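# Move the rail from the rack into two V-blocks

## Task

Lift the rail off the rack and set it down so it rests in both V-blocks; when finished, the rail must be clear of the rack and not touching it.

## Robot and tools

Robot: two arms, left_arm and right_arm, each ending in a five-fingered hand (the left hand mirrors the right). Base positions in the scene frame: left_arm (-0.010, +0.285, 0) m, right_arm (+0.058, -0.346, 0) m, each turned only slightly about z. A post stands on the floor behind the arms. Loose objects may occasionally be nudged by outside pushes.

Frames. Scene frame: origin at table-top height between the arms, +z up, +x out over the table, left_arm toward +y. Fixed cameras and the table use it. Reported hand positions, orientations, velocities and Hand targets use each arm's own base frame. Pose offsets in commands run along the current Hand target's own axes. The hand point sits 0.05 m in front of the palm and 0.15 m from the wrist flange along the fingers. Its +z runs along the straight fingers, +y out of the palm, and +x across the palm away from the thumb on the right hand (toward the thumb on the left). Straight fingertips reach about 0.06-0.07 m past the point and lie 0.06 m behind it along -y. A bracket on the little-finger side of the wrist and the wrist itself (up to 0.11-0.23 m below a level hand) can strike things first.

The 28-number row (all values in [-1, 1]): left_arm dx, dy, dz, rx, ry, rz; left hand little, ring, middle, index, thumb_bend, thumb_turn, force_limit, speed; then the same fourteen for right_arm. dx-rz are an offset, not a pose: they count from that arm's Hand target when the action or move begins; 1.0 equals 0.6 m for dx-dz, and rx, ry, rz form one rotation vector where 1.0 is 180 degrees. Six zeros leave an arm unasked. Finger numbers are absolute targets: +1 open/straight, -1 curled; thumb_turn -1 puts the thumb opposite the fingers, +1 beside the palm. force_limit maps -1 to about 0 N and +1 to 10 N (15 N for the thumb's motors). speed rises from near zero at -1 to full at +0.48 and above. To keep a hand unchanged, resend the last eight numbers you sent it; before any, use its hand_measured plus hand_force_limit and hand_speed. With the thumb turned in front, the hand can wrap objects about 0.035-0.065 m thick; close at speed -0.94 or lower for a soft grip.

Tools:
- execute_actions(actions, cameras): actions is a list of actions; each action is a list of up to 15 rows, one per 1/30 s step; fewer rows repeat the last. Every row in an action is an offset from that action's start pose, not from the previous row. Images appear only for an empty list or when cameras names them.
- move(target, speed, blend, stop_force, zero, blocking, cameras): target is one row or a list of up to 15 rows, all offsets from the same starting Hand targets; the hand point travels in a straight line. speed in m/s, 0.002-3.6 (default 0.25); turns are limited to twice that in rad/s. blend in m rounds corners of a list (0 stops at each). stop_force in N, 3-120, ends an arm's path when it feels that much push against its travel; use slow speeds (about 0.005-0.02 m/s) when touching things, and keep tool numbers identical across the list. zero (default true) rezeroes the force reference first. blocking=false returns early while the move runs (not with stop_force). Everything halts after 10 s.
- wait(seconds 0-3600), stop() to brake a running move, zoom_image(camera, region=[x0,y0,x1,y1], at most 504x504 pixels), show_instructions(), zero_wrist_force(arm: left_arm or right_arm), finished_scene(scene=1).
Cameras: cam_high and cam_low (504x504, fixed, scene frame), cam_left_wrist and cam_right_wrist (672x504, fisheye, carried by the arms).

Results give per arm end_effector_position (m), end_effector_quat_wxyz, velocities, the Hand target (next offsets start from it), joint positions and torques, wrist force and torque along the hand axes, motor temperatures, and per hand hand_measured, hand_stopped_by (moving, target, force, stalled, fault) and hand_load_n (fingertip load; near 0 after a grip is lost). A move adds a line reporting done, off_target, moving, held or fault, plus limits=paced or limits=held. The hand often stops short of its target; resend the shortfall as a new offset. Orientation commands are clipped to 32 degrees from the current one per step.

Avoid: net force near 150 N or joint overload (10 s arm stop), contact between the arms, commanding far into hard contact, fast impacts, dropping or releasing the rail while it moves, anything leaving the table, and long strained holds that overheat motors. Finish only once the rail sits stably in both V-blocks, free of the rack.

Each tool is called after "Emit:" as name(argument=value, ...), one argument or row to a line, values as JSON.

Reference images:

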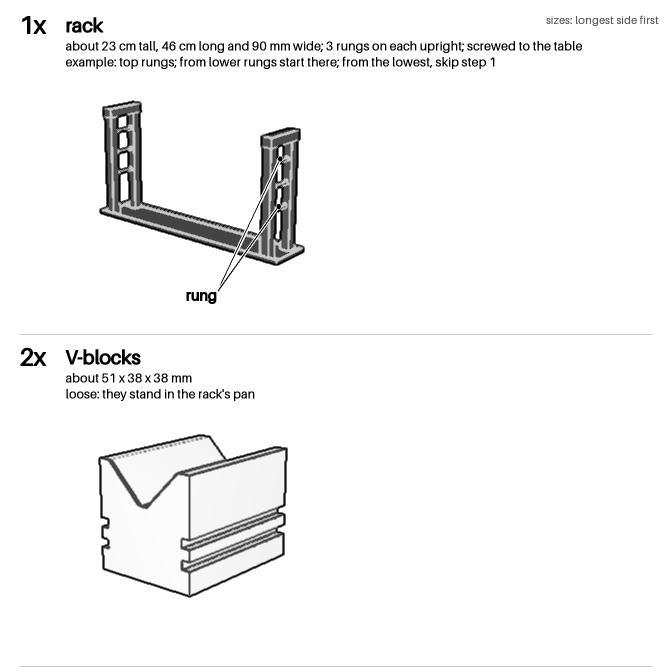

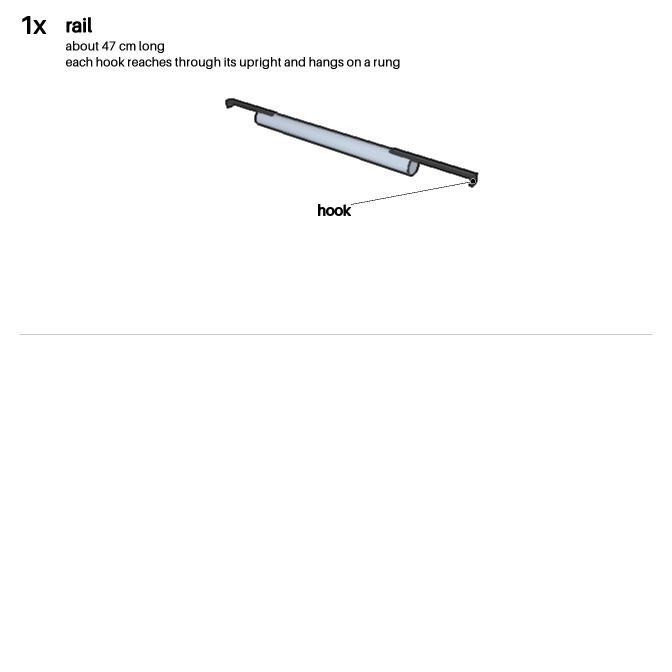

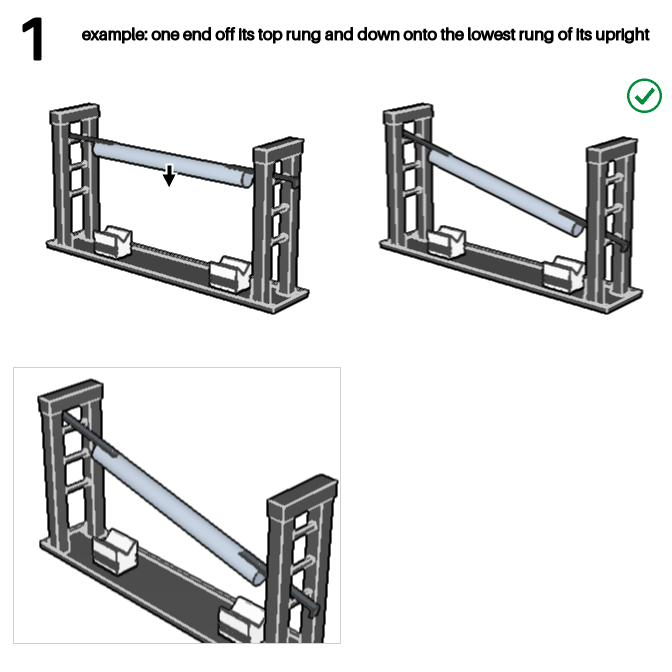

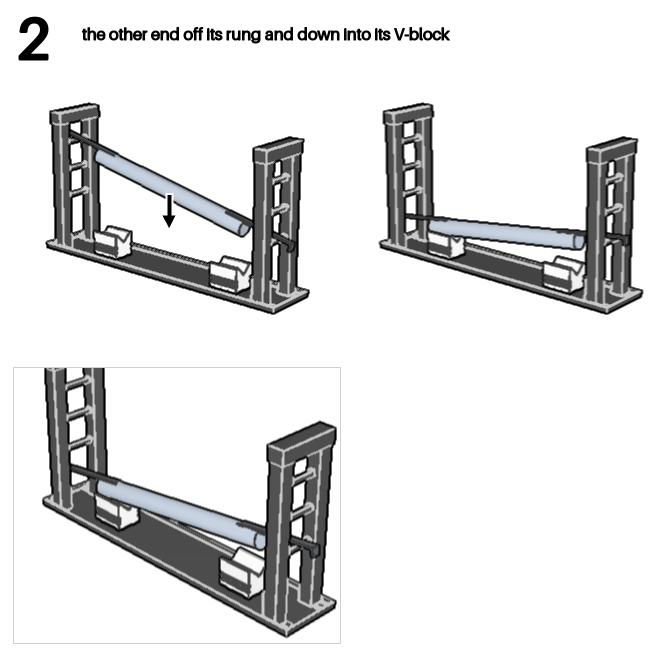

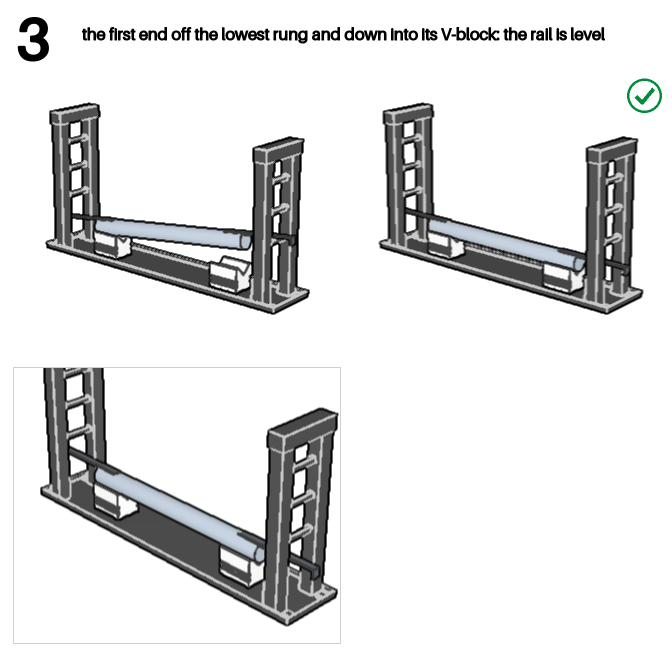

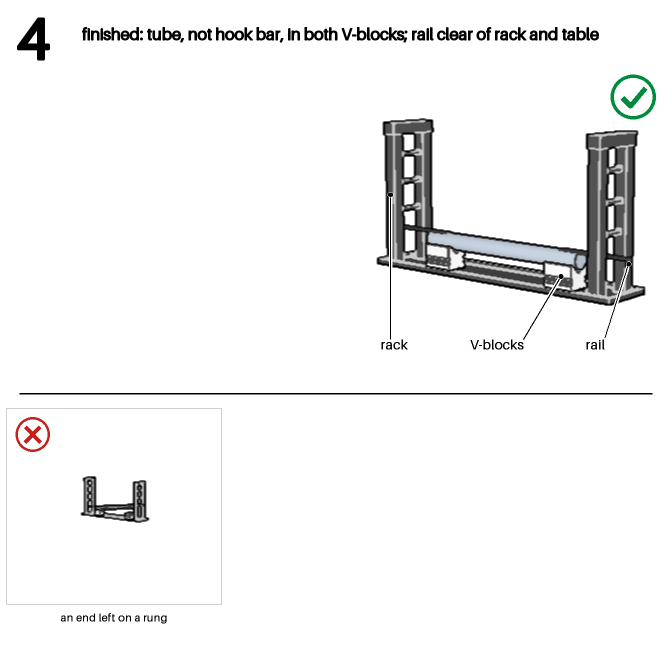

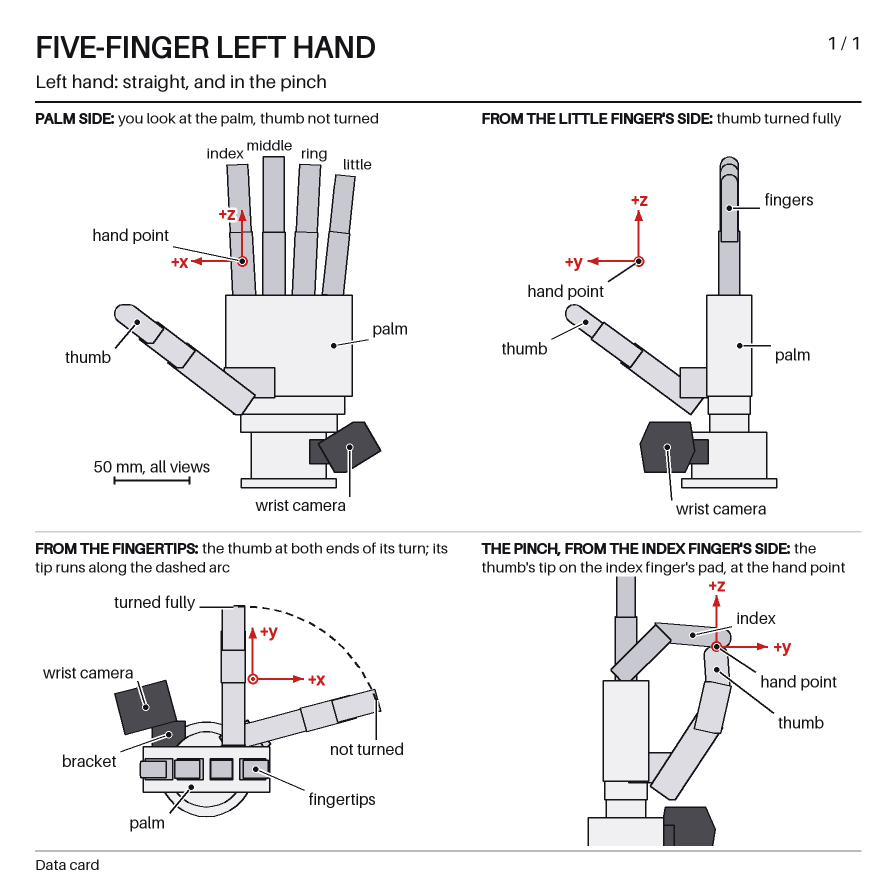

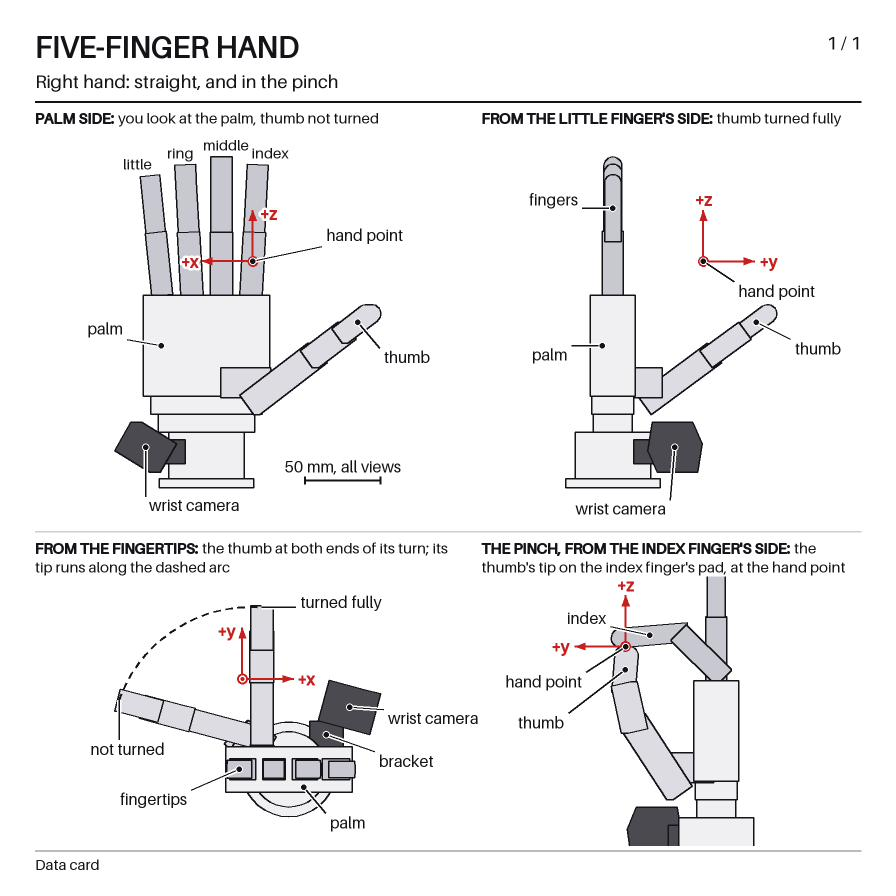

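## Session

Emit:
execute_actions(
  actions=[],
)

Scene clock: 0.00 s.
left_arm: end_effector_position=(+0.9002, +0.2219, +0.1862) hand_measured=(+1.000, +1.000, +1.000, +1.000, +1.000, +1.000) hand_load_n=(+0.0, +0.0, +0.0, +0.0, +0.0, +0.0) hand_stopped_by=(target, target, target, target, target, target) hand_force_limit=0.00 hand_speed=-0.80 end_effector_quat_wxyz=(+0.509, +0.425, +0.744, +0.083) | right_arm: end_effector_position=(+0.1643, -0.1053, +0.2096) hand_measured=(+1.000, +1.000, +1.000, +1.000, +1.000, +1.000) hand_load_n=(+0.0, +0.0, +0.0, +0.0, +0.0, +0.0) hand_stopped_by=(target, target, target, target, target, target) hand_force_limit=0.00 hand_speed=-0.80 end_effector_quat_wxyz=(-0.098, +0.845, +0.429, -0.305)
Joint positions: left_arm=[3.678 -2.606 -0.567 2.471 -0.812 -0.363] | right_arm=[-0.549 -1.534 2.119 1.512 1.977 0.193]
Joint velocities: within noise
Joint torques (N m): no reading
Motor temperatures (°C): left_arm=[41 42 37 47 46 50] | right_arm=[36 44 39 39 48 39]
Wrist force (N): no reading
Wrist torque (N m): no reading
Wrist force, peak (N): no reading
Hand target: left_arm +0.9002, +0.2219, +0.1862; +0.509, +0.425, +0.744, +0.083 | right_arm +0.1643, -0.1053, +0.2096; -0.098, +0.845, +0.429, -0.305

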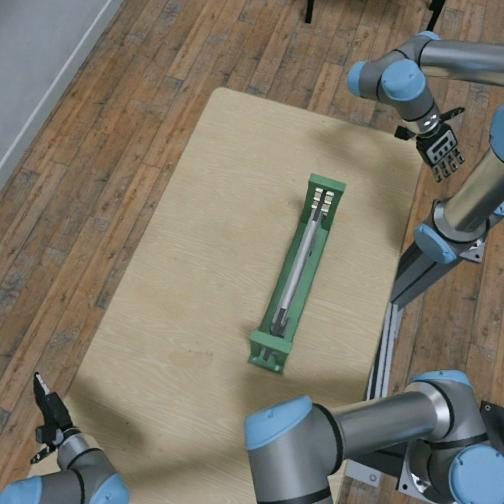

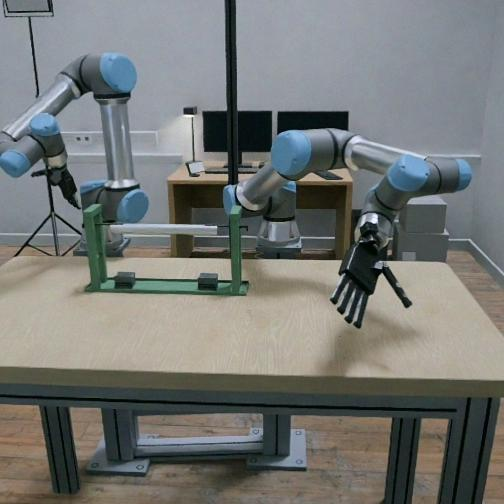

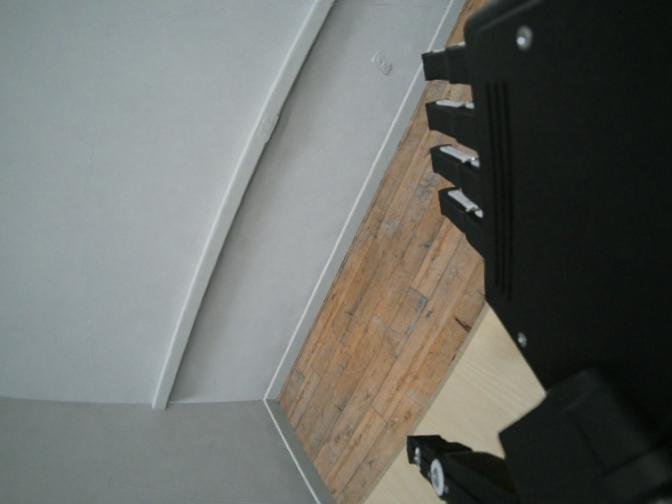

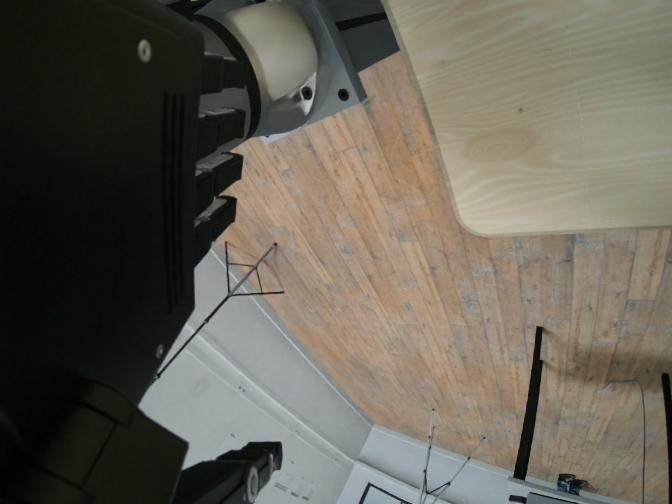

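Emit:
zoom_image(
  camera="cam_high",
  region=[220, 160, 370, 380],
)

Emit:
zoom_image(
  camera="cam_low",
  region=[70, 180, 270, 310],
)

Scaled by 2.291 from the camera's image (finer frame: 720x720).

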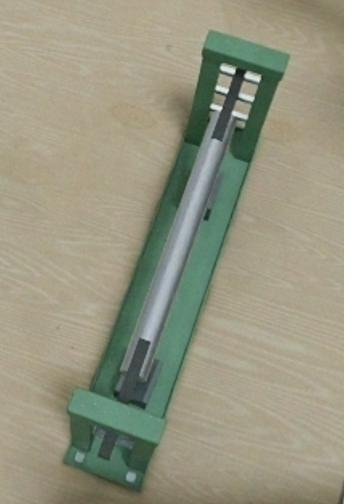

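Scaled by 2.520 from the camera's image (finer frame: 720x720).

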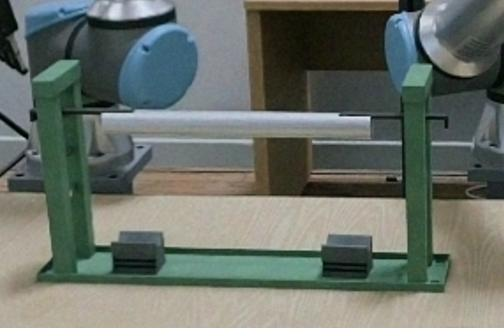

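Emit:
move(
  target=[
    [0,0,0,0,0,0,1,1,1,1,1,1,0,-0.8,-0.0718,-0.0712,-0.1327,0,0,0,1,1,1,1,1,1,0,-0.8],
    [0,0,0,0,0,0,1,1,1,1,1,1,0,-0.8,0.5555,-0.3402,-0.4335,0.2186,0.5363,0.6379,1,1,1,1,1,1,0,-0.8],
  ],
  speed=0.35,
  blend=[0.05,0],
  cameras=["all"],
)

Scene clock: 167.93 s.
left_arm: end_effector_position=(+0.9002, +0.2219, +0.1862) hand_measured=(+1.000, +1.000, +1.000, +1.000, +1.000, +1.000) hand_load_n=(+0.0, +0.0, +0.0, +0.0, +0.0, +0.0) hand_stopped_by=(target, target, target, target, target, target) hand_force_limit=0.00 hand_speed=-0.80 end_effector_quat_wxyz=(+0.509, +0.425, +0.744, +0.083) | right_arm: end_effector_position=(+0.3333, +0.3064, +0.3595) hand_measured=(+1.000, +1.000, +1.000, +1.000, +1.000, +1.000) hand_load_n=(+0.0, +0.0, +0.0, +0.0, +0.0, +0.0) hand_stopped_by=(target, target, target, target, target, target) hand_force_limit=0.00 hand_speed=-0.80 end_effector_quat_wxyz=(-0.270, +0.654, -0.653, +0.270) end_effector_velocity=(+0.000, +0.000, +0.000) end_effector_angular_velocity=(+0.000, +0.000, -0.006)
Joint positions: left_arm=[3.678 -2.606 -0.567 2.471 -0.812 -0.363] | right_arm=[0.542 -1.57 1.426 1.008 1.944 3.544]
Joint velocities: left_arm=[within noise] | right_arm=[0.001 0.001 0 0 0.004 0.005]
Joint torques (N m): left_arm=[1.05 56.47 18.82 -0.72 0.52 -0.06] | right_arm=[9.04 -15.34 -10.46 -1.13 3.03 1.55]
Wrist force (N): left_arm=[0.4 -0.1 0.0] | right_arm=[-1.3 1.0 -0.5]
Wrist torque (N m): left_arm=[-0.03 -0.06 0.02] | right_arm=[0.13 0.21 -0.07]
Wrist force, peak (N): left_arm=[0.7 -0.2 -0.2] | right_arm=[0.8 1.5 2.0]
Hand target: left_arm +0.9002, +0.2219, +0.1862; +0.509, +0.425, +0.744, +0.083 | right_arm +0.3333, +0.3063, +0.3594; -0.270, +0.654, -0.653, +0.270
Off the commanded pose: left_arm 0.000 m, 0 deg | right_arm 0.000 m, 0 deg.
move: done
cam_right_wrist: T_world_to_cam=[[-0.72303, -0.21489, -0.65654, 0.53864], [-0.43961, 0.87624, 0.19734, -0.18122], [0.53288, 0.43131, -0.72802, 0.06641]] pos_world=[0.2744, 0.2459, 0.43775]

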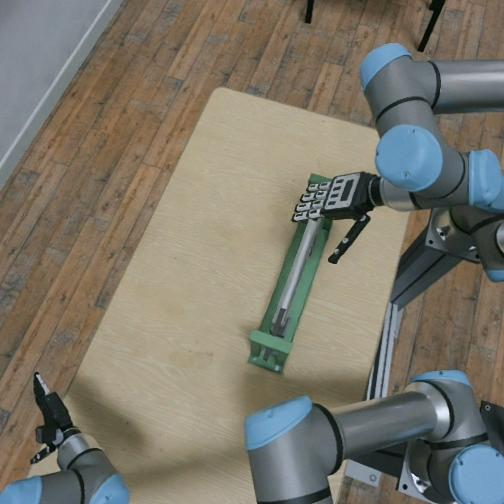

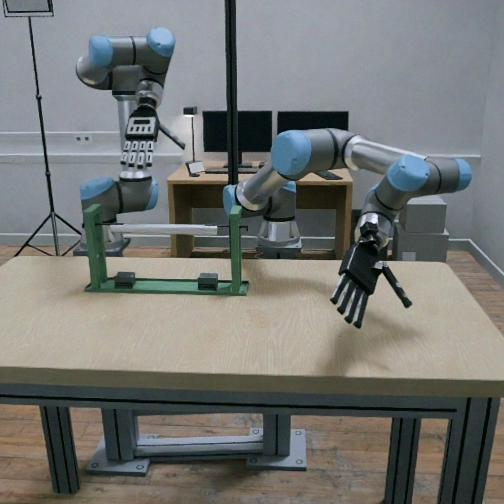

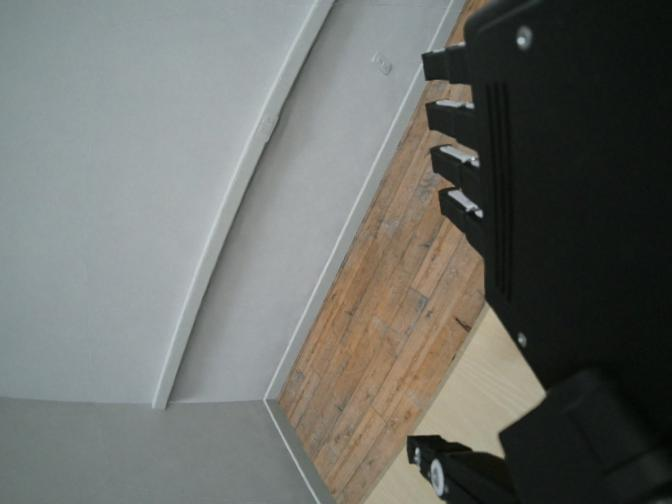

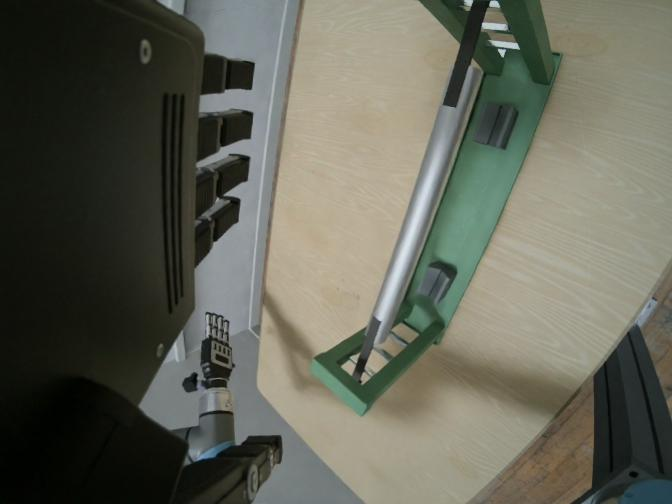

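Emit:
zoom_image(
  camera="cam_right_wrist",
  region=[280, 240, 480, 430],
)

Emit:
zoom_image(
  camera="cam_right_wrist",
  region=[380, 0, 600, 190],
)

Emit:
zoom_image(
  camera="cam_high",
  region=[230, 280, 320, 380],
)

Scaled by 2.520 from the camera's image (finer frame: 960x720).

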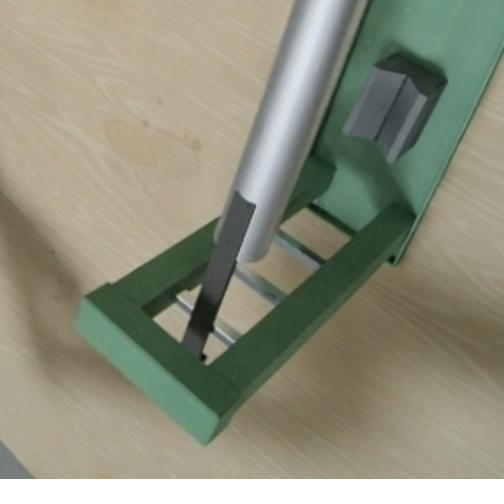

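Scaled by 2.291 from the camera's image (finer frame: 960x720).

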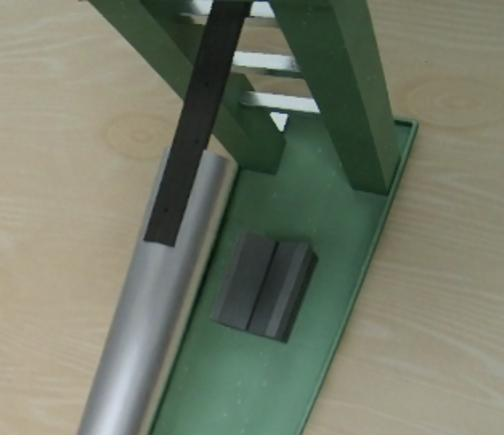

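Scaled by 5.040 from the camera's image (finer frame: 720x720).

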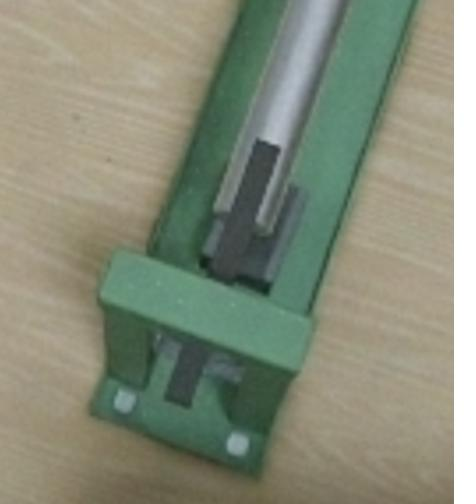

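Emit:
zoom_image(
  camera="cam_low",
  region=[75, 195, 135, 300],
)

Emit:
zoom_image(
  camera="cam_low",
  region=[195, 195, 255, 300],
)

Scaled by 4.800 from the camera's image (finer frame: 720x720).

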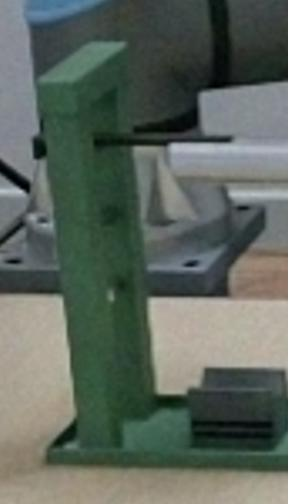

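Scaled by 4.800 from the camera's image (finer frame: 720x720).

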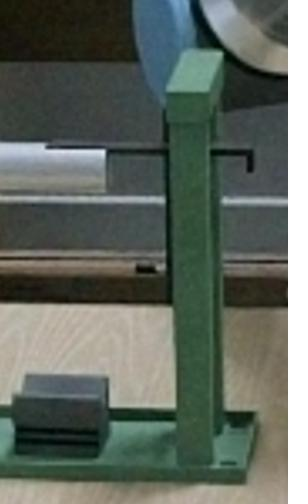

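Emit:
move(
  target=[0,0,0,0,0,0,1,1,1,1,1,1,0,-0.8,-0.0727,0.0823,0.1993,0.1667,0,0,1,1,1,1,1,-1,0,0],
  speed=0.2,
  cameras=["all"],
)

Scene clock: 302.90 s.
left_arm: end_effector_position=(+0.9002, +0.2219, +0.1862) hand_measured=(+1.000, +1.000, +1.000, +1.000, +1.000, +1.000) hand_load_n=(+0.0, +0.0, +0.0, +0.0, +0.0, +0.0) hand_stopped_by=(target, target, target, target, target, target) hand_force_limit=0.00 hand_speed=-0.80 end_effector_quat_wxyz=(+0.509, +0.425, +0.744, +0.083) | right_arm: end_effector_position=(+0.3827, +0.3499, +0.2398) hand_measured=(+1.000, +1.000, +1.000, +1.000, +1.000, -1.000) hand_load_n=(+0.0, +0.0, +0.0, -0.5, +0.0, +0.0) hand_stopped_by=(target, target, target, target, target, target) hand_force_limit=0.00 hand_speed=0.00 end_effector_quat_wxyz=(-0.430, +0.561, -0.561, +0.430) end_effector_velocity=(+0.001, +0.001, +0.000) end_effector_angular_velocity=(+0.005, -0.004, +0.001)
Joint positions: left_arm=[3.678 -2.606 -0.567 2.471 -0.812 -0.363] | right_arm=[0.73 -1.586 1.925 0.007 2.27 3.369]
Joint velocities: left_arm=[within noise] | right_arm=[0.001 0.001 0 -0.007 0 0.001]
Joint torques (N m): left_arm=[0.86 56.25 19.42 -0.47 0.54 0.33] | right_arm=[-6.29 -27.8 -20.47 -2.4 -0.18 -0.04]
Wrist force (N): left_arm=[0.4 -0.1 0.3] | right_arm=[-1.4 1.3 -1.4]
Wrist torque (N m): left_arm=[-0.03 -0.06 0.03] | right_arm=[0.26 0.24 -0.15]
Wrist force, peak (N): left_arm=[0.5 -0.2 0.6] | right_arm=[-1.6 2.5 -1.2]
Hand target: left_arm +0.9002, +0.2219, +0.1862; +0.509, +0.425, +0.744, +0.083 | right_arm +0.3828, +0.3499, +0.2399; -0.430, +0.561, -0.561, +0.430
Off the commanded pose: left_arm 0.000 m, 0 deg | right_arm 0.000 m, 0 deg.
move: done
cam_right_wrist: T_world_to_cam=[[-0.29796, -0.21493, -0.93007, 0.40821], [-0.47961, 0.87612, -0.04882, -0.09958], [0.82534, 0.43153, -0.36413, -0.26514]] pos_world=[0.2927, 0.2894, 0.27826]

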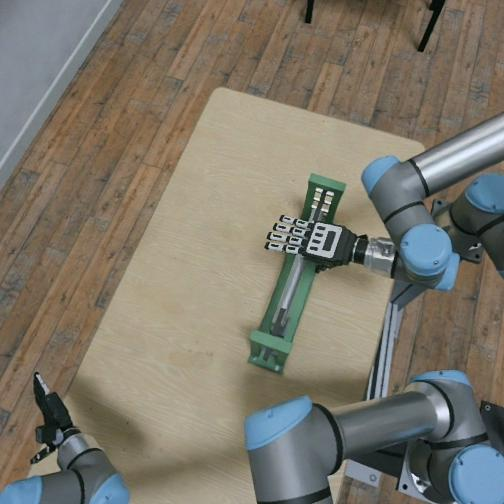

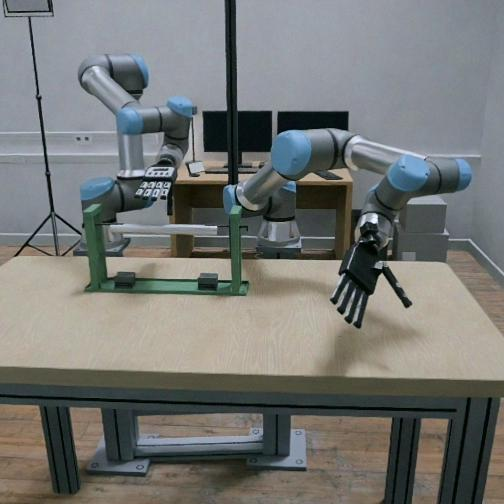

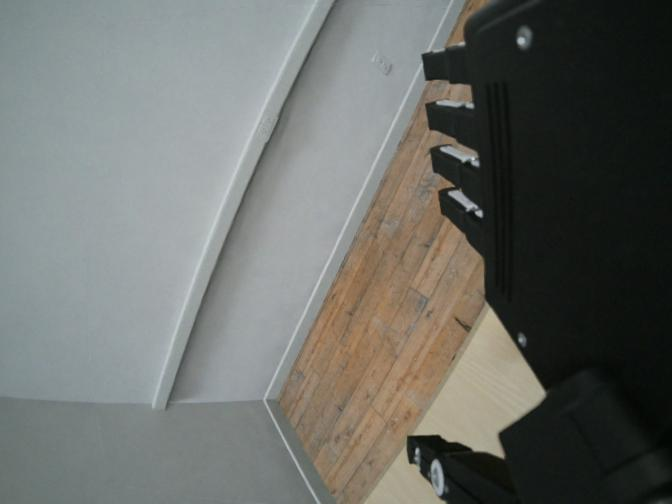

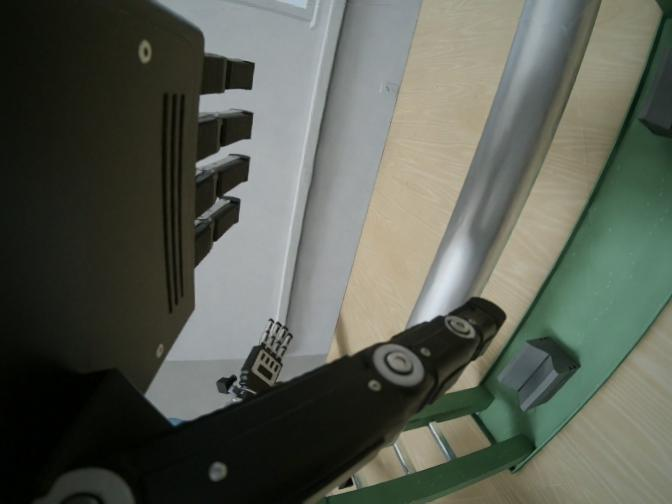

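Emit:
zoom_image(
  camera="cam_right_wrist",
  region=[380, 180, 560, 360],
)

Scaled by 2.800 from the camera's image (finer frame: 960x720).

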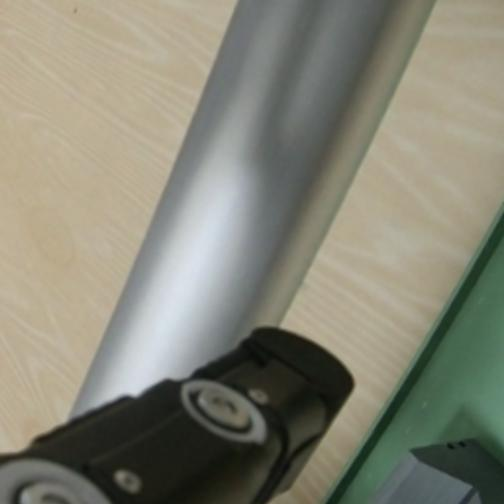

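Emit:
move(
  target=[0,0,0,0,0,0,1,1,1,1,1,1,0,-0.8,0,0.1478,0.0396,0,0,0,1,1,1,1,1,-1,0,0],
  speed=0.05,
  stop_force=6,
  cameras=["cam_low","cam_right_wrist"],
)

Scene clock: 319.97 s.
left_arm: end_effector_position=(+0.9002, +0.2219, +0.1862) hand_measured=(+1.000, +1.000, +1.000, +1.000, +1.000, +1.000) hand_load_n=(+0.0, +0.0, +0.0, +0.0, +0.0, +0.0) hand_stopped_by=(target, target, target, target, target, target) hand_force_limit=0.00 hand_speed=-0.80 end_effector_quat_wxyz=(+0.509, +0.425, +0.744, +0.083) | right_arm: end_effector_position=(+0.3827, +0.3498, +0.1480) hand_measured=(+1.000, +1.000, +1.000, +1.000, +1.000, -1.000) hand_load_n=(+0.0, +0.0, +0.0, -0.5, +0.0, +0.0) hand_stopped_by=(target, target, target, target, target, target) hand_force_limit=0.00 hand_speed=0.00 end_effector_quat_wxyz=(-0.430, +0.561, -0.561, +0.430)
Joint positions: left_arm=[3.678 -2.606 -0.567 2.471 -0.812 -0.363] | right_arm=[0.73 -1.479 2.076 -0.252 2.27 3.369]
Joint torques (N m): left_arm=[1.5 56.17 19.19 -0.64 0.43 0.19] | right_arm=[5.8 -32.08 -30.35 -1.51 2.52 -1.9]
Wrist force (N): left_arm=[0.4 -0.1 0.4] | right_arm=[-1.3 1.7 -1.1]
Wrist torque (N m): left_arm=[-0.05 -0.04 0.02] | right_arm=[0.30 0.19 -0.13]
Wrist force, peak (N): left_arm=[0.6 -0.1 0.5] | right_arm=[-1.3 2.0 -1.3]
Hand target: left_arm +0.9002, +0.2219, +0.1862; +0.509, +0.425, +0.744, +0.083 | right_arm +0.3827, +0.3498, +0.1480; -0.430, +0.561, -0.561, +0.430
Off the commanded pose: left_arm 0.000 m, 0 deg | right_arm 0.000 m, 0 deg.
move: done
cam_right_wrist: T_world_to_cam=[[-0.29785, -0.21492, -0.9301, 0.32275], [-0.47951, 0.87617, -0.04891, -0.10405], [0.82544, 0.43143, -0.36403, -0.29846]] pos_world=[0.2926, 0.2893, 0.18646]

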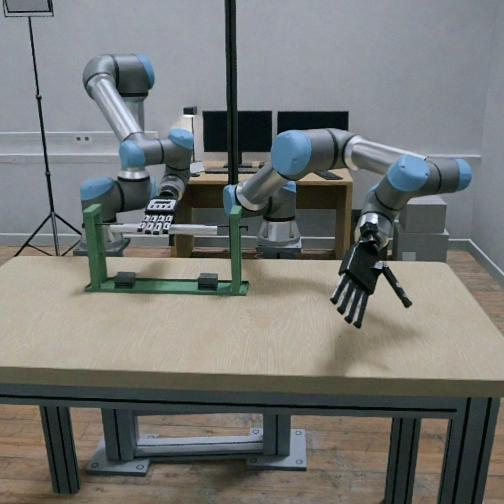

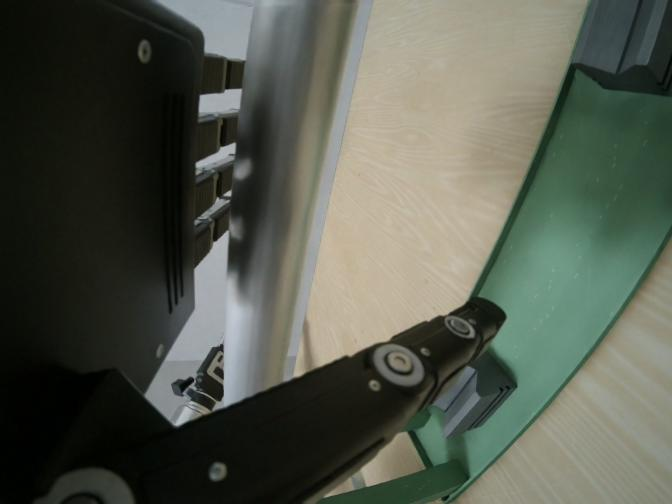

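Emit:
move(
  target=[0,0,0,0,0,0,1,1,1,1,1,1,0,-0.8,0,0,0,0,0,0,0,0,0,0,1,-1,-0.7,-0.8],
  cameras=["cam_right_wrist"],
)

Scene clock: 326.50 s.
left_arm: end_effector_position=(+0.9002, +0.2219, +0.1862) hand_measured=(+1.000, +1.000, +1.000, +1.000, +1.000, +1.000) hand_load_n=(+0.0, +0.0, +0.0, +0.0, +0.0, +0.0) hand_stopped_by=(target, target, target, target, target, target) hand_force_limit=0.00 hand_speed=-0.80 end_effector_quat_wxyz=(+0.509, +0.425, +0.744, +0.083) | right_arm: end_effector_position=(+0.3827, +0.3498, +0.1481) hand_measured=(+0.000, +0.000, +0.000, +0.000, +1.000, -1.000) hand_load_n=(+0.0, +0.0, +0.0, +0.0, +0.0, +0.0) hand_stopped_by=(target, target, target, target, target, target) hand_force_limit=-0.70 hand_speed=-0.80 end_effector_quat_wxyz=(-0.430, +0.561, -0.561, +0.430)
Joint positions: left_arm=[3.678 -2.606 -0.567 2.471 -0.812 -0.363] | right_arm=[0.73 -1.479 2.076 -0.252 2.27 3.369]
Joint torques (N m): left_arm=[0.96 55.26 18.99 -0.62 0.48 0.24] | right_arm=[5.09 -31.59 -23.46 -1.72 1.61 -1.83]
Wrist force (N): left_arm=[0.4 0.1 0.2] | right_arm=[-1.3 1.6 -1.3]
Wrist torque (N m): left_arm=[0.00 -0.06 0.02] | right_arm=[0.30 0.19 -0.13]
Wrist force, peak (N): left_arm=[0.6 -0.4 0.5] | right_arm=[-1.4 1.9 -1.4]
Hand target: left_arm +0.9002, +0.2219, +0.1862; +0.509, +0.425, +0.744, +0.083 | right_arm +0.3827, +0.3498, +0.1480; -0.430, +0.561, -0.561, +0.430
Off the commanded pose: left_arm 0.000 m, 0 deg | right_arm 0.000 m, 0 deg.
move: done
cam_right_wrist: T_world_to_cam=[[-0.29775, -0.21487, -0.93015, 0.32272], [-0.47946, 0.8762, -0.04892, -0.10407], [0.8255, 0.43141, -0.36391, -0.2985]] pos_world=[0.2926, 0.2893, 0.18646]

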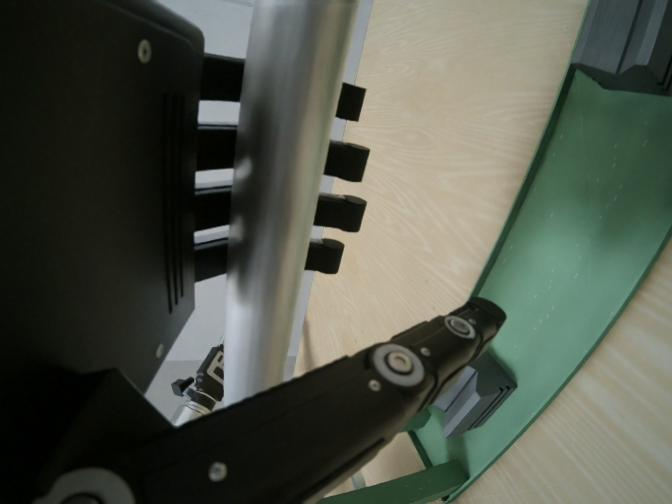

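Emit:
move(
  target=[0,0,0,0,0,0,1,1,1,1,1,1,0,-0.8,0,0,0,0,0,0,-0.35,-0.35,-0.35,-0.35,1,-1,-0.7,-0.85],
  cameras=["cam_right_wrist"],
)

Scene clock: 329.80 s.
left_arm: end_effector_position=(+0.9002, +0.2219, +0.1862) hand_measured=(+1.000, +1.000, +1.000, +1.000, +1.000, +1.000) hand_load_n=(+0.0, +0.0, +0.0, +0.0, +0.0, +0.0) hand_stopped_by=(target, target, target, target, target, target) hand_force_limit=0.00 hand_speed=-0.80 end_effector_quat_wxyz=(+0.509, +0.425, +0.744, +0.083) | right_arm: end_effector_position=(+0.3827, +0.3498, +0.1481) hand_measured=(-0.054, -0.082, -0.350, -0.350, +1.000, -1.000) hand_load_n=(+0.0, +0.0, +1.0, +0.5, +0.5, +0.0) hand_stopped_by=(force, force, target, target, target, target) hand_force_limit=-0.70 hand_speed=-0.85 end_effector_quat_wxyz=(-0.430, +0.561, -0.561, +0.430)
Joint positions: left_arm=[3.678 -2.606 -0.567 2.471 -0.812 -0.363] | right_arm=[0.73 -1.479 2.076 -0.252 2.27 3.369]
Joint torques (N m): left_arm=[0.47 55.87 19.6 -0.61 0.4 0.35] | right_arm=[5.44 -29.86 -11.27 -1.64 1.1 -1.31]
Wrist force (N): left_arm=[0.0 -0.3 0.0] | right_arm=[-1.2 3.0 0.6]
Wrist torque (N m): left_arm=[-0.05 -0.01 0.01] | right_arm=[0.31 0.15 -0.10]
Wrist force, peak (N): left_arm=[0.1 -0.6 0.4] | right_arm=[-1.1 3.9 1.3]
Hand target: left_arm +0.9002, +0.2219, +0.1862; +0.509, +0.425, +0.744, +0.083 | right_arm +0.3827, +0.3498, +0.1480; -0.430, +0.561, -0.561, +0.430
Off the commanded pose: left_arm 0.000 m, 0 deg | right_arm 0.000 m, 0 deg.
move: done
cam_right_wrist: T_world_to_cam=[[-0.29775, -0.21487, -0.93015, 0.32272], [-0.47946, 0.8762, -0.04892, -0.10407], [0.8255, 0.43141, -0.36391, -0.2985]] pos_world=[0.2926, 0.2893, 0.18646]

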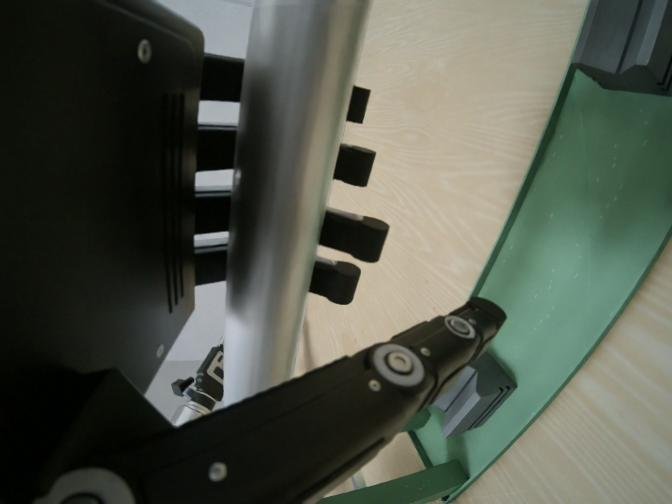

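Emit:
move(
  target=[0,0,0,0,0,0,1,1,1,1,1,1,0,-0.8,0,0,0,0,0,0,-0.35,-0.35,-0.35,-0.35,-0.3,-1,-0.7,-0.85],
  cameras=["cam_right_wrist"],
)

Scene clock: 336.77 s.
left_arm: end_effector_position=(+0.9002, +0.2219, +0.1862) hand_measured=(+1.000, +1.000, +1.000, +1.000, +1.000, +1.000) hand_load_n=(+0.0, +0.0, +0.0, +0.0, +0.0, +0.0) hand_stopped_by=(target, target, target, target, target, target) hand_force_limit=0.00 hand_speed=-0.80 end_effector_quat_wxyz=(+0.509, +0.425, +0.744, +0.083) | right_arm: end_effector_position=(+0.3827, +0.3498, +0.1480) hand_measured=(-0.054, -0.082, -0.350, -0.350, +0.370, -1.000) hand_load_n=(+0.0, +0.0, +0.5, +0.5, +3.0, +0.5) hand_stopped_by=(force, force, target, target, force, target) hand_force_limit=-0.70 hand_speed=-0.85 end_effector_quat_wxyz=(-0.430, +0.561, -0.561, +0.430)
Joint positions: left_arm=[3.678 -2.606 -0.567 2.471 -0.812 -0.363] | right_arm=[0.73 -1.479 2.076 -0.252 2.27 3.369]
Joint torques (N m): left_arm=[1.1 55.44 19.58 -0.58 0.52 0.49] | right_arm=[5.74 -28.19 -7.71 -1.02 0.09 1.38]
Wrist force (N): left_arm=[-0.2 -0.4 0.4] | right_arm=[-1.2 3.1 0.4]
Wrist torque (N m): left_arm=[-0.09 0.05 -0.01] | right_arm=[0.32 0.16 -0.10]
Wrist force, peak (N): left_arm=[0.5 0.0 0.6] | right_arm=[-1.5 3.3 0.8]
Hand target: left_arm +0.9002, +0.2219, +0.1862; +0.509, +0.425, +0.744, +0.083 | right_arm +0.3827, +0.3498, +0.1480; -0.430, +0.561, -0.561, +0.430
Off the commanded pose: left_arm 0.000 m, 0 deg | right_arm 0.000 m, 0 deg.
move: done
cam_right_wrist: T_world_to_cam=[[-0.29783, -0.21491, -0.93011, 0.32275], [-0.47947, 0.87619, -0.04892, -0.10407], [0.82547, 0.43139, -0.364, -0.29847]] pos_world=[0.2926, 0.2893, 0.18646]

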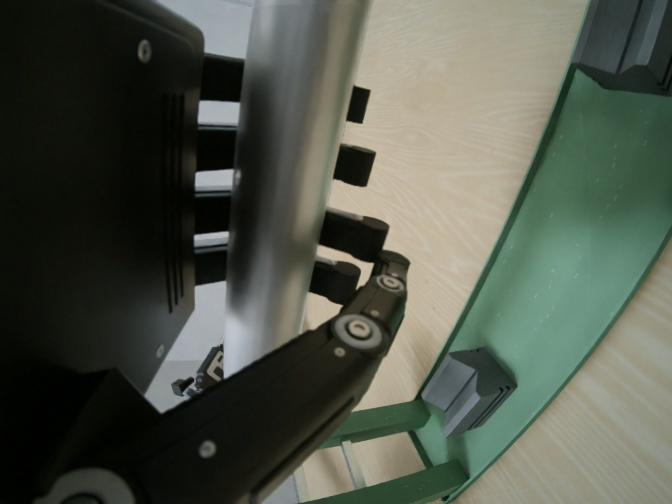

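Emit:
move(
  target=[
    [0,0,0,0,0,0,1,1,1,1,1,1,0,-0.8,0,0,0,0,0,0,0.1,0.1,0.1,0.1,0.95,-1,-0.7,-0.3],
    [0,0,0,0,0,0,1,1,1,1,1,1,0,-0.8,-0.017,0.0075,0.0073,0.0278,0,0,0.1,0.1,0.1,0.1,0.95,-1,-0.7,-0.3],
  ],
  speed=0.04,
  cameras=["cam_right_wrist"],
)

Scene clock: 415.60 s.
left_arm: end_effector_position=(+0.9002, +0.2219, +0.1862) hand_measured=(+1.000, +1.000, +1.000, +1.000, +1.000, +1.000) hand_load_n=(+0.0, +0.0, +0.0, +0.0, +0.0, +0.0) hand_stopped_by=(target, target, target, target, target, target) hand_force_limit=0.00 hand_speed=-0.80 end_effector_quat_wxyz=(+0.509, +0.425, +0.744, +0.083) | right_arm: end_effector_position=(+0.3856, +0.3599, +0.1423) hand_measured=(+0.100, +0.100, +0.100, +0.100, +0.950, -1.000) hand_load_n=(+0.0, +0.0, +0.0, +0.0, +0.0, +0.0) hand_stopped_by=(target, target, target, target, target, target) hand_force_limit=-0.70 hand_speed=-0.30 end_effector_quat_wxyz=(-0.454, +0.542, -0.542, +0.454)
Joint positions: left_arm=[3.678 -2.606 -0.567 2.471 -0.812 -0.363] | right_arm=[0.766 -1.449 2.115 -0.424 2.322 3.307]
Joint torques (N m): left_arm=[0.63 55.29 19 -0.64 0.38 0.46] | right_arm=[-7.85 -32.35 -27.08 1.4 -2.2 1.82]
Wrist force (N): left_arm=[0.1 -0.1 0.4] | right_arm=[-1.3 1.7 -1.5]
Wrist torque (N m): left_arm=[-0.05 -0.01 0.00] | right_arm=[0.33 0.22 -0.06]
Wrist force, peak (N): left_arm=[0.7 -0.2 0.7] | right_arm=[-1.5 3.3 0.5]
Hand target: left_arm +0.9002, +0.2219, +0.1862; +0.509, +0.425, +0.744, +0.083 | right_arm +0.3858, +0.3600, +0.1426; -0.454, +0.542, -0.542, +0.454
Off the commanded pose: left_arm 0.000 m, 0 deg | right_arm 0.000 m, 0 deg.
move: done
cam_right_wrist: T_world_to_cam=[[-0.21586, -0.21534, -0.95238, 0.29211], [-0.47345, 0.87613, -0.09079, -0.10813], [0.85396, 0.43131, -0.29107, -0.32867]] pos_world=[0.29253, 0.2994, 0.17272]

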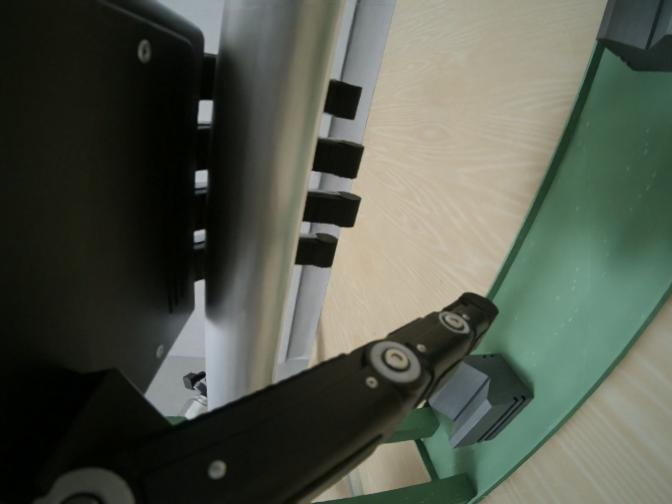

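Emit:
move(
  target=[0,0,0,0,0,0,1,1,1,1,1,1,0,-0.8,0,0,0,0,0,0,-0.4,-0.4,0,0,0.95,-1,-0.75,-0.9],
  cameras=["cam_right_wrist"],
)

Scene clock: 419.73 s.
left_arm: end_effector_position=(+0.9002, +0.2219, +0.1862) hand_measured=(+1.000, +1.000, +1.000, +1.000, +1.000, +1.000) hand_load_n=(+0.0, +0.0, +0.0, +0.0, +0.0, +0.0) hand_stopped_by=(target, target, target, target, target, target) hand_force_limit=0.00 hand_speed=-0.80 end_effector_quat_wxyz=(+0.509, +0.425, +0.744, +0.083) | right_arm: end_effector_position=(+0.3858, +0.3600, +0.1426) hand_measured=(-0.384, -0.400, +0.000, +0.000, +0.950, -1.000) hand_load_n=(+1.0, +0.0, +0.0, +0.0, +0.0, +0.0) hand_stopped_by=(force, target, target, target, target, target) hand_force_limit=-0.75 hand_speed=-0.90 end_effector_quat_wxyz=(-0.454, +0.542, -0.542, +0.454)
Joint positions: left_arm=[3.678 -2.606 -0.567 2.471 -0.812 -0.363] | right_arm=[0.766 -1.449 2.115 -0.424 2.322 3.307]
Joint torques (N m): left_arm=[1.22 55.12 18.63 -0.7 0.13 0.78] | right_arm=[-5.88 -32.21 -27.76 1 -2.17 1.82]
Wrist force (N): left_arm=[0.2 0.1 0.1] | right_arm=[-1.2 -0.3 2.0]
Wrist torque (N m): left_arm=[0.01 -0.03 0.00] | right_arm=[0.01 0.02 -0.18]
Wrist force, peak (N): left_arm=[0.5 0.0 0.7] | right_arm=[-1.8 1.4 -1.6]
Hand target: left_arm +0.9002, +0.2219, +0.1862; +0.509, +0.425, +0.744, +0.083 | right_arm +0.3858, +0.3600, +0.1426; -0.454, +0.542, -0.542, +0.454
Off the commanded pose: left_arm 0.000 m, 0 deg | right_arm 0.000 m, 0 deg.
move: done
cam_right_wrist: T_world_to_cam=[[-0.21551, -0.2149, -0.95256, 0.29214], [-0.47347, 0.87614, -0.09054, -0.1082], [0.85404, 0.4315, -0.29057, -0.32891]] pos_world=[0.29263, 0.2995, 0.17292]

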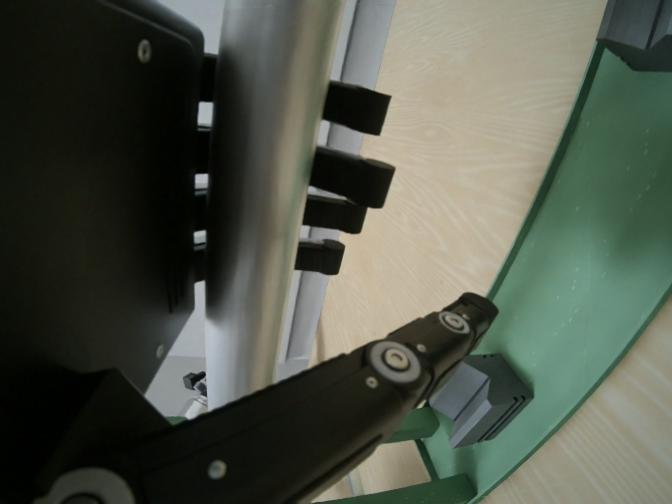

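Emit:
move(
  target=[0,0,0,0,0,0,1,1,1,1,1,1,0,-0.8,0,0,0,0,0,0,-0.4,-0.6,-0.05,-0.05,-0.3,-1,-0.7,-0.85],
  cameras=["cam_right_wrist"],
)

Scene clock: 427.17 s.
left_arm: end_effector_position=(+0.9002, +0.2219, +0.1862) hand_measured=(+1.000, +1.000, +1.000, +1.000, +1.000, +1.000) hand_load_n=(+0.0, +0.0, +0.0, +0.0, +0.0, +0.0) hand_stopped_by=(target, target, target, target, target, target) hand_force_limit=0.00 hand_speed=-0.80 end_effector_quat_wxyz=(+0.509, +0.425, +0.744, +0.083) | right_arm: end_effector_position=(+0.3858, +0.3600, +0.1426) hand_measured=(-0.384, -0.482, -0.050, -0.050, -0.104, -1.000) hand_load_n=(+0.0, +1.5, +0.0, +0.0, +0.0, +0.0) hand_stopped_by=(force, force, target, target, moving, target) hand_force_limit=-0.70 hand_speed=-0.85 end_effector_quat_wxyz=(-0.454, +0.542, -0.542, +0.454)
Joint positions: left_arm=[3.678 -2.606 -0.567 2.471 -0.812 -0.363] | right_arm=[0.766 -1.449 2.115 -0.424 2.322 3.307]
Joint torques (N m): left_arm=[0.72 55.27 18.72 -0.6 0.21 0.73] | right_arm=[5.04 -26 -7.18 1.01 -2.11 1.81]
Wrist force (N): left_arm=[0.1 -0.1 0.2] | right_arm=[-1.0 -3.3 2.0]
Wrist torque (N m): left_arm=[-0.03 -0.01 0.00] | right_arm=[-0.10 0.04 -0.27]
Wrist force, peak (N): left_arm=[0.5 0.3 0.5] | right_arm=[-1.0 -3.7 2.4]
Hand target: left_arm +0.9002, +0.2219, +0.1862; +0.509, +0.425, +0.744, +0.083 | right_arm +0.3858, +0.3600, +0.1426; -0.454, +0.542, -0.542, +0.454
Off the commanded pose: left_arm 0.000 m, 0 deg | right_arm 0.000 m, 0 deg.
move: moving (right_arm; no rest 5 s after the move's start)
cam_right_wrist: T_world_to_cam=[[-0.2155, -0.21492, -0.95256, 0.29214], [-0.47347, 0.87614, -0.09056, -0.10819], [0.85404, 0.4315, -0.29057, -0.32891]] pos_world=[0.29263, 0.2995, 0.17292]

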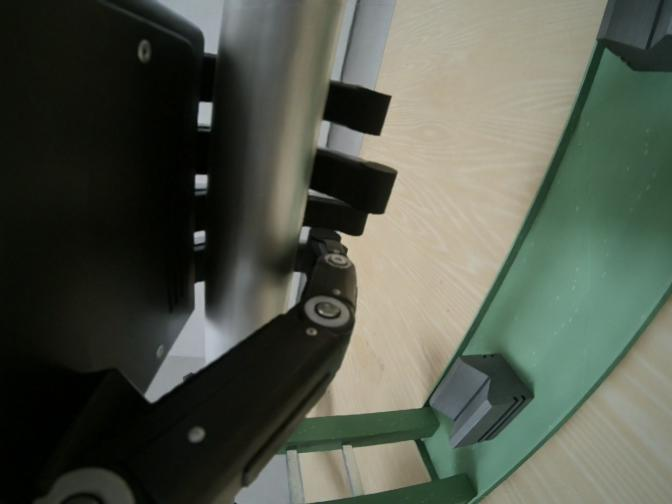

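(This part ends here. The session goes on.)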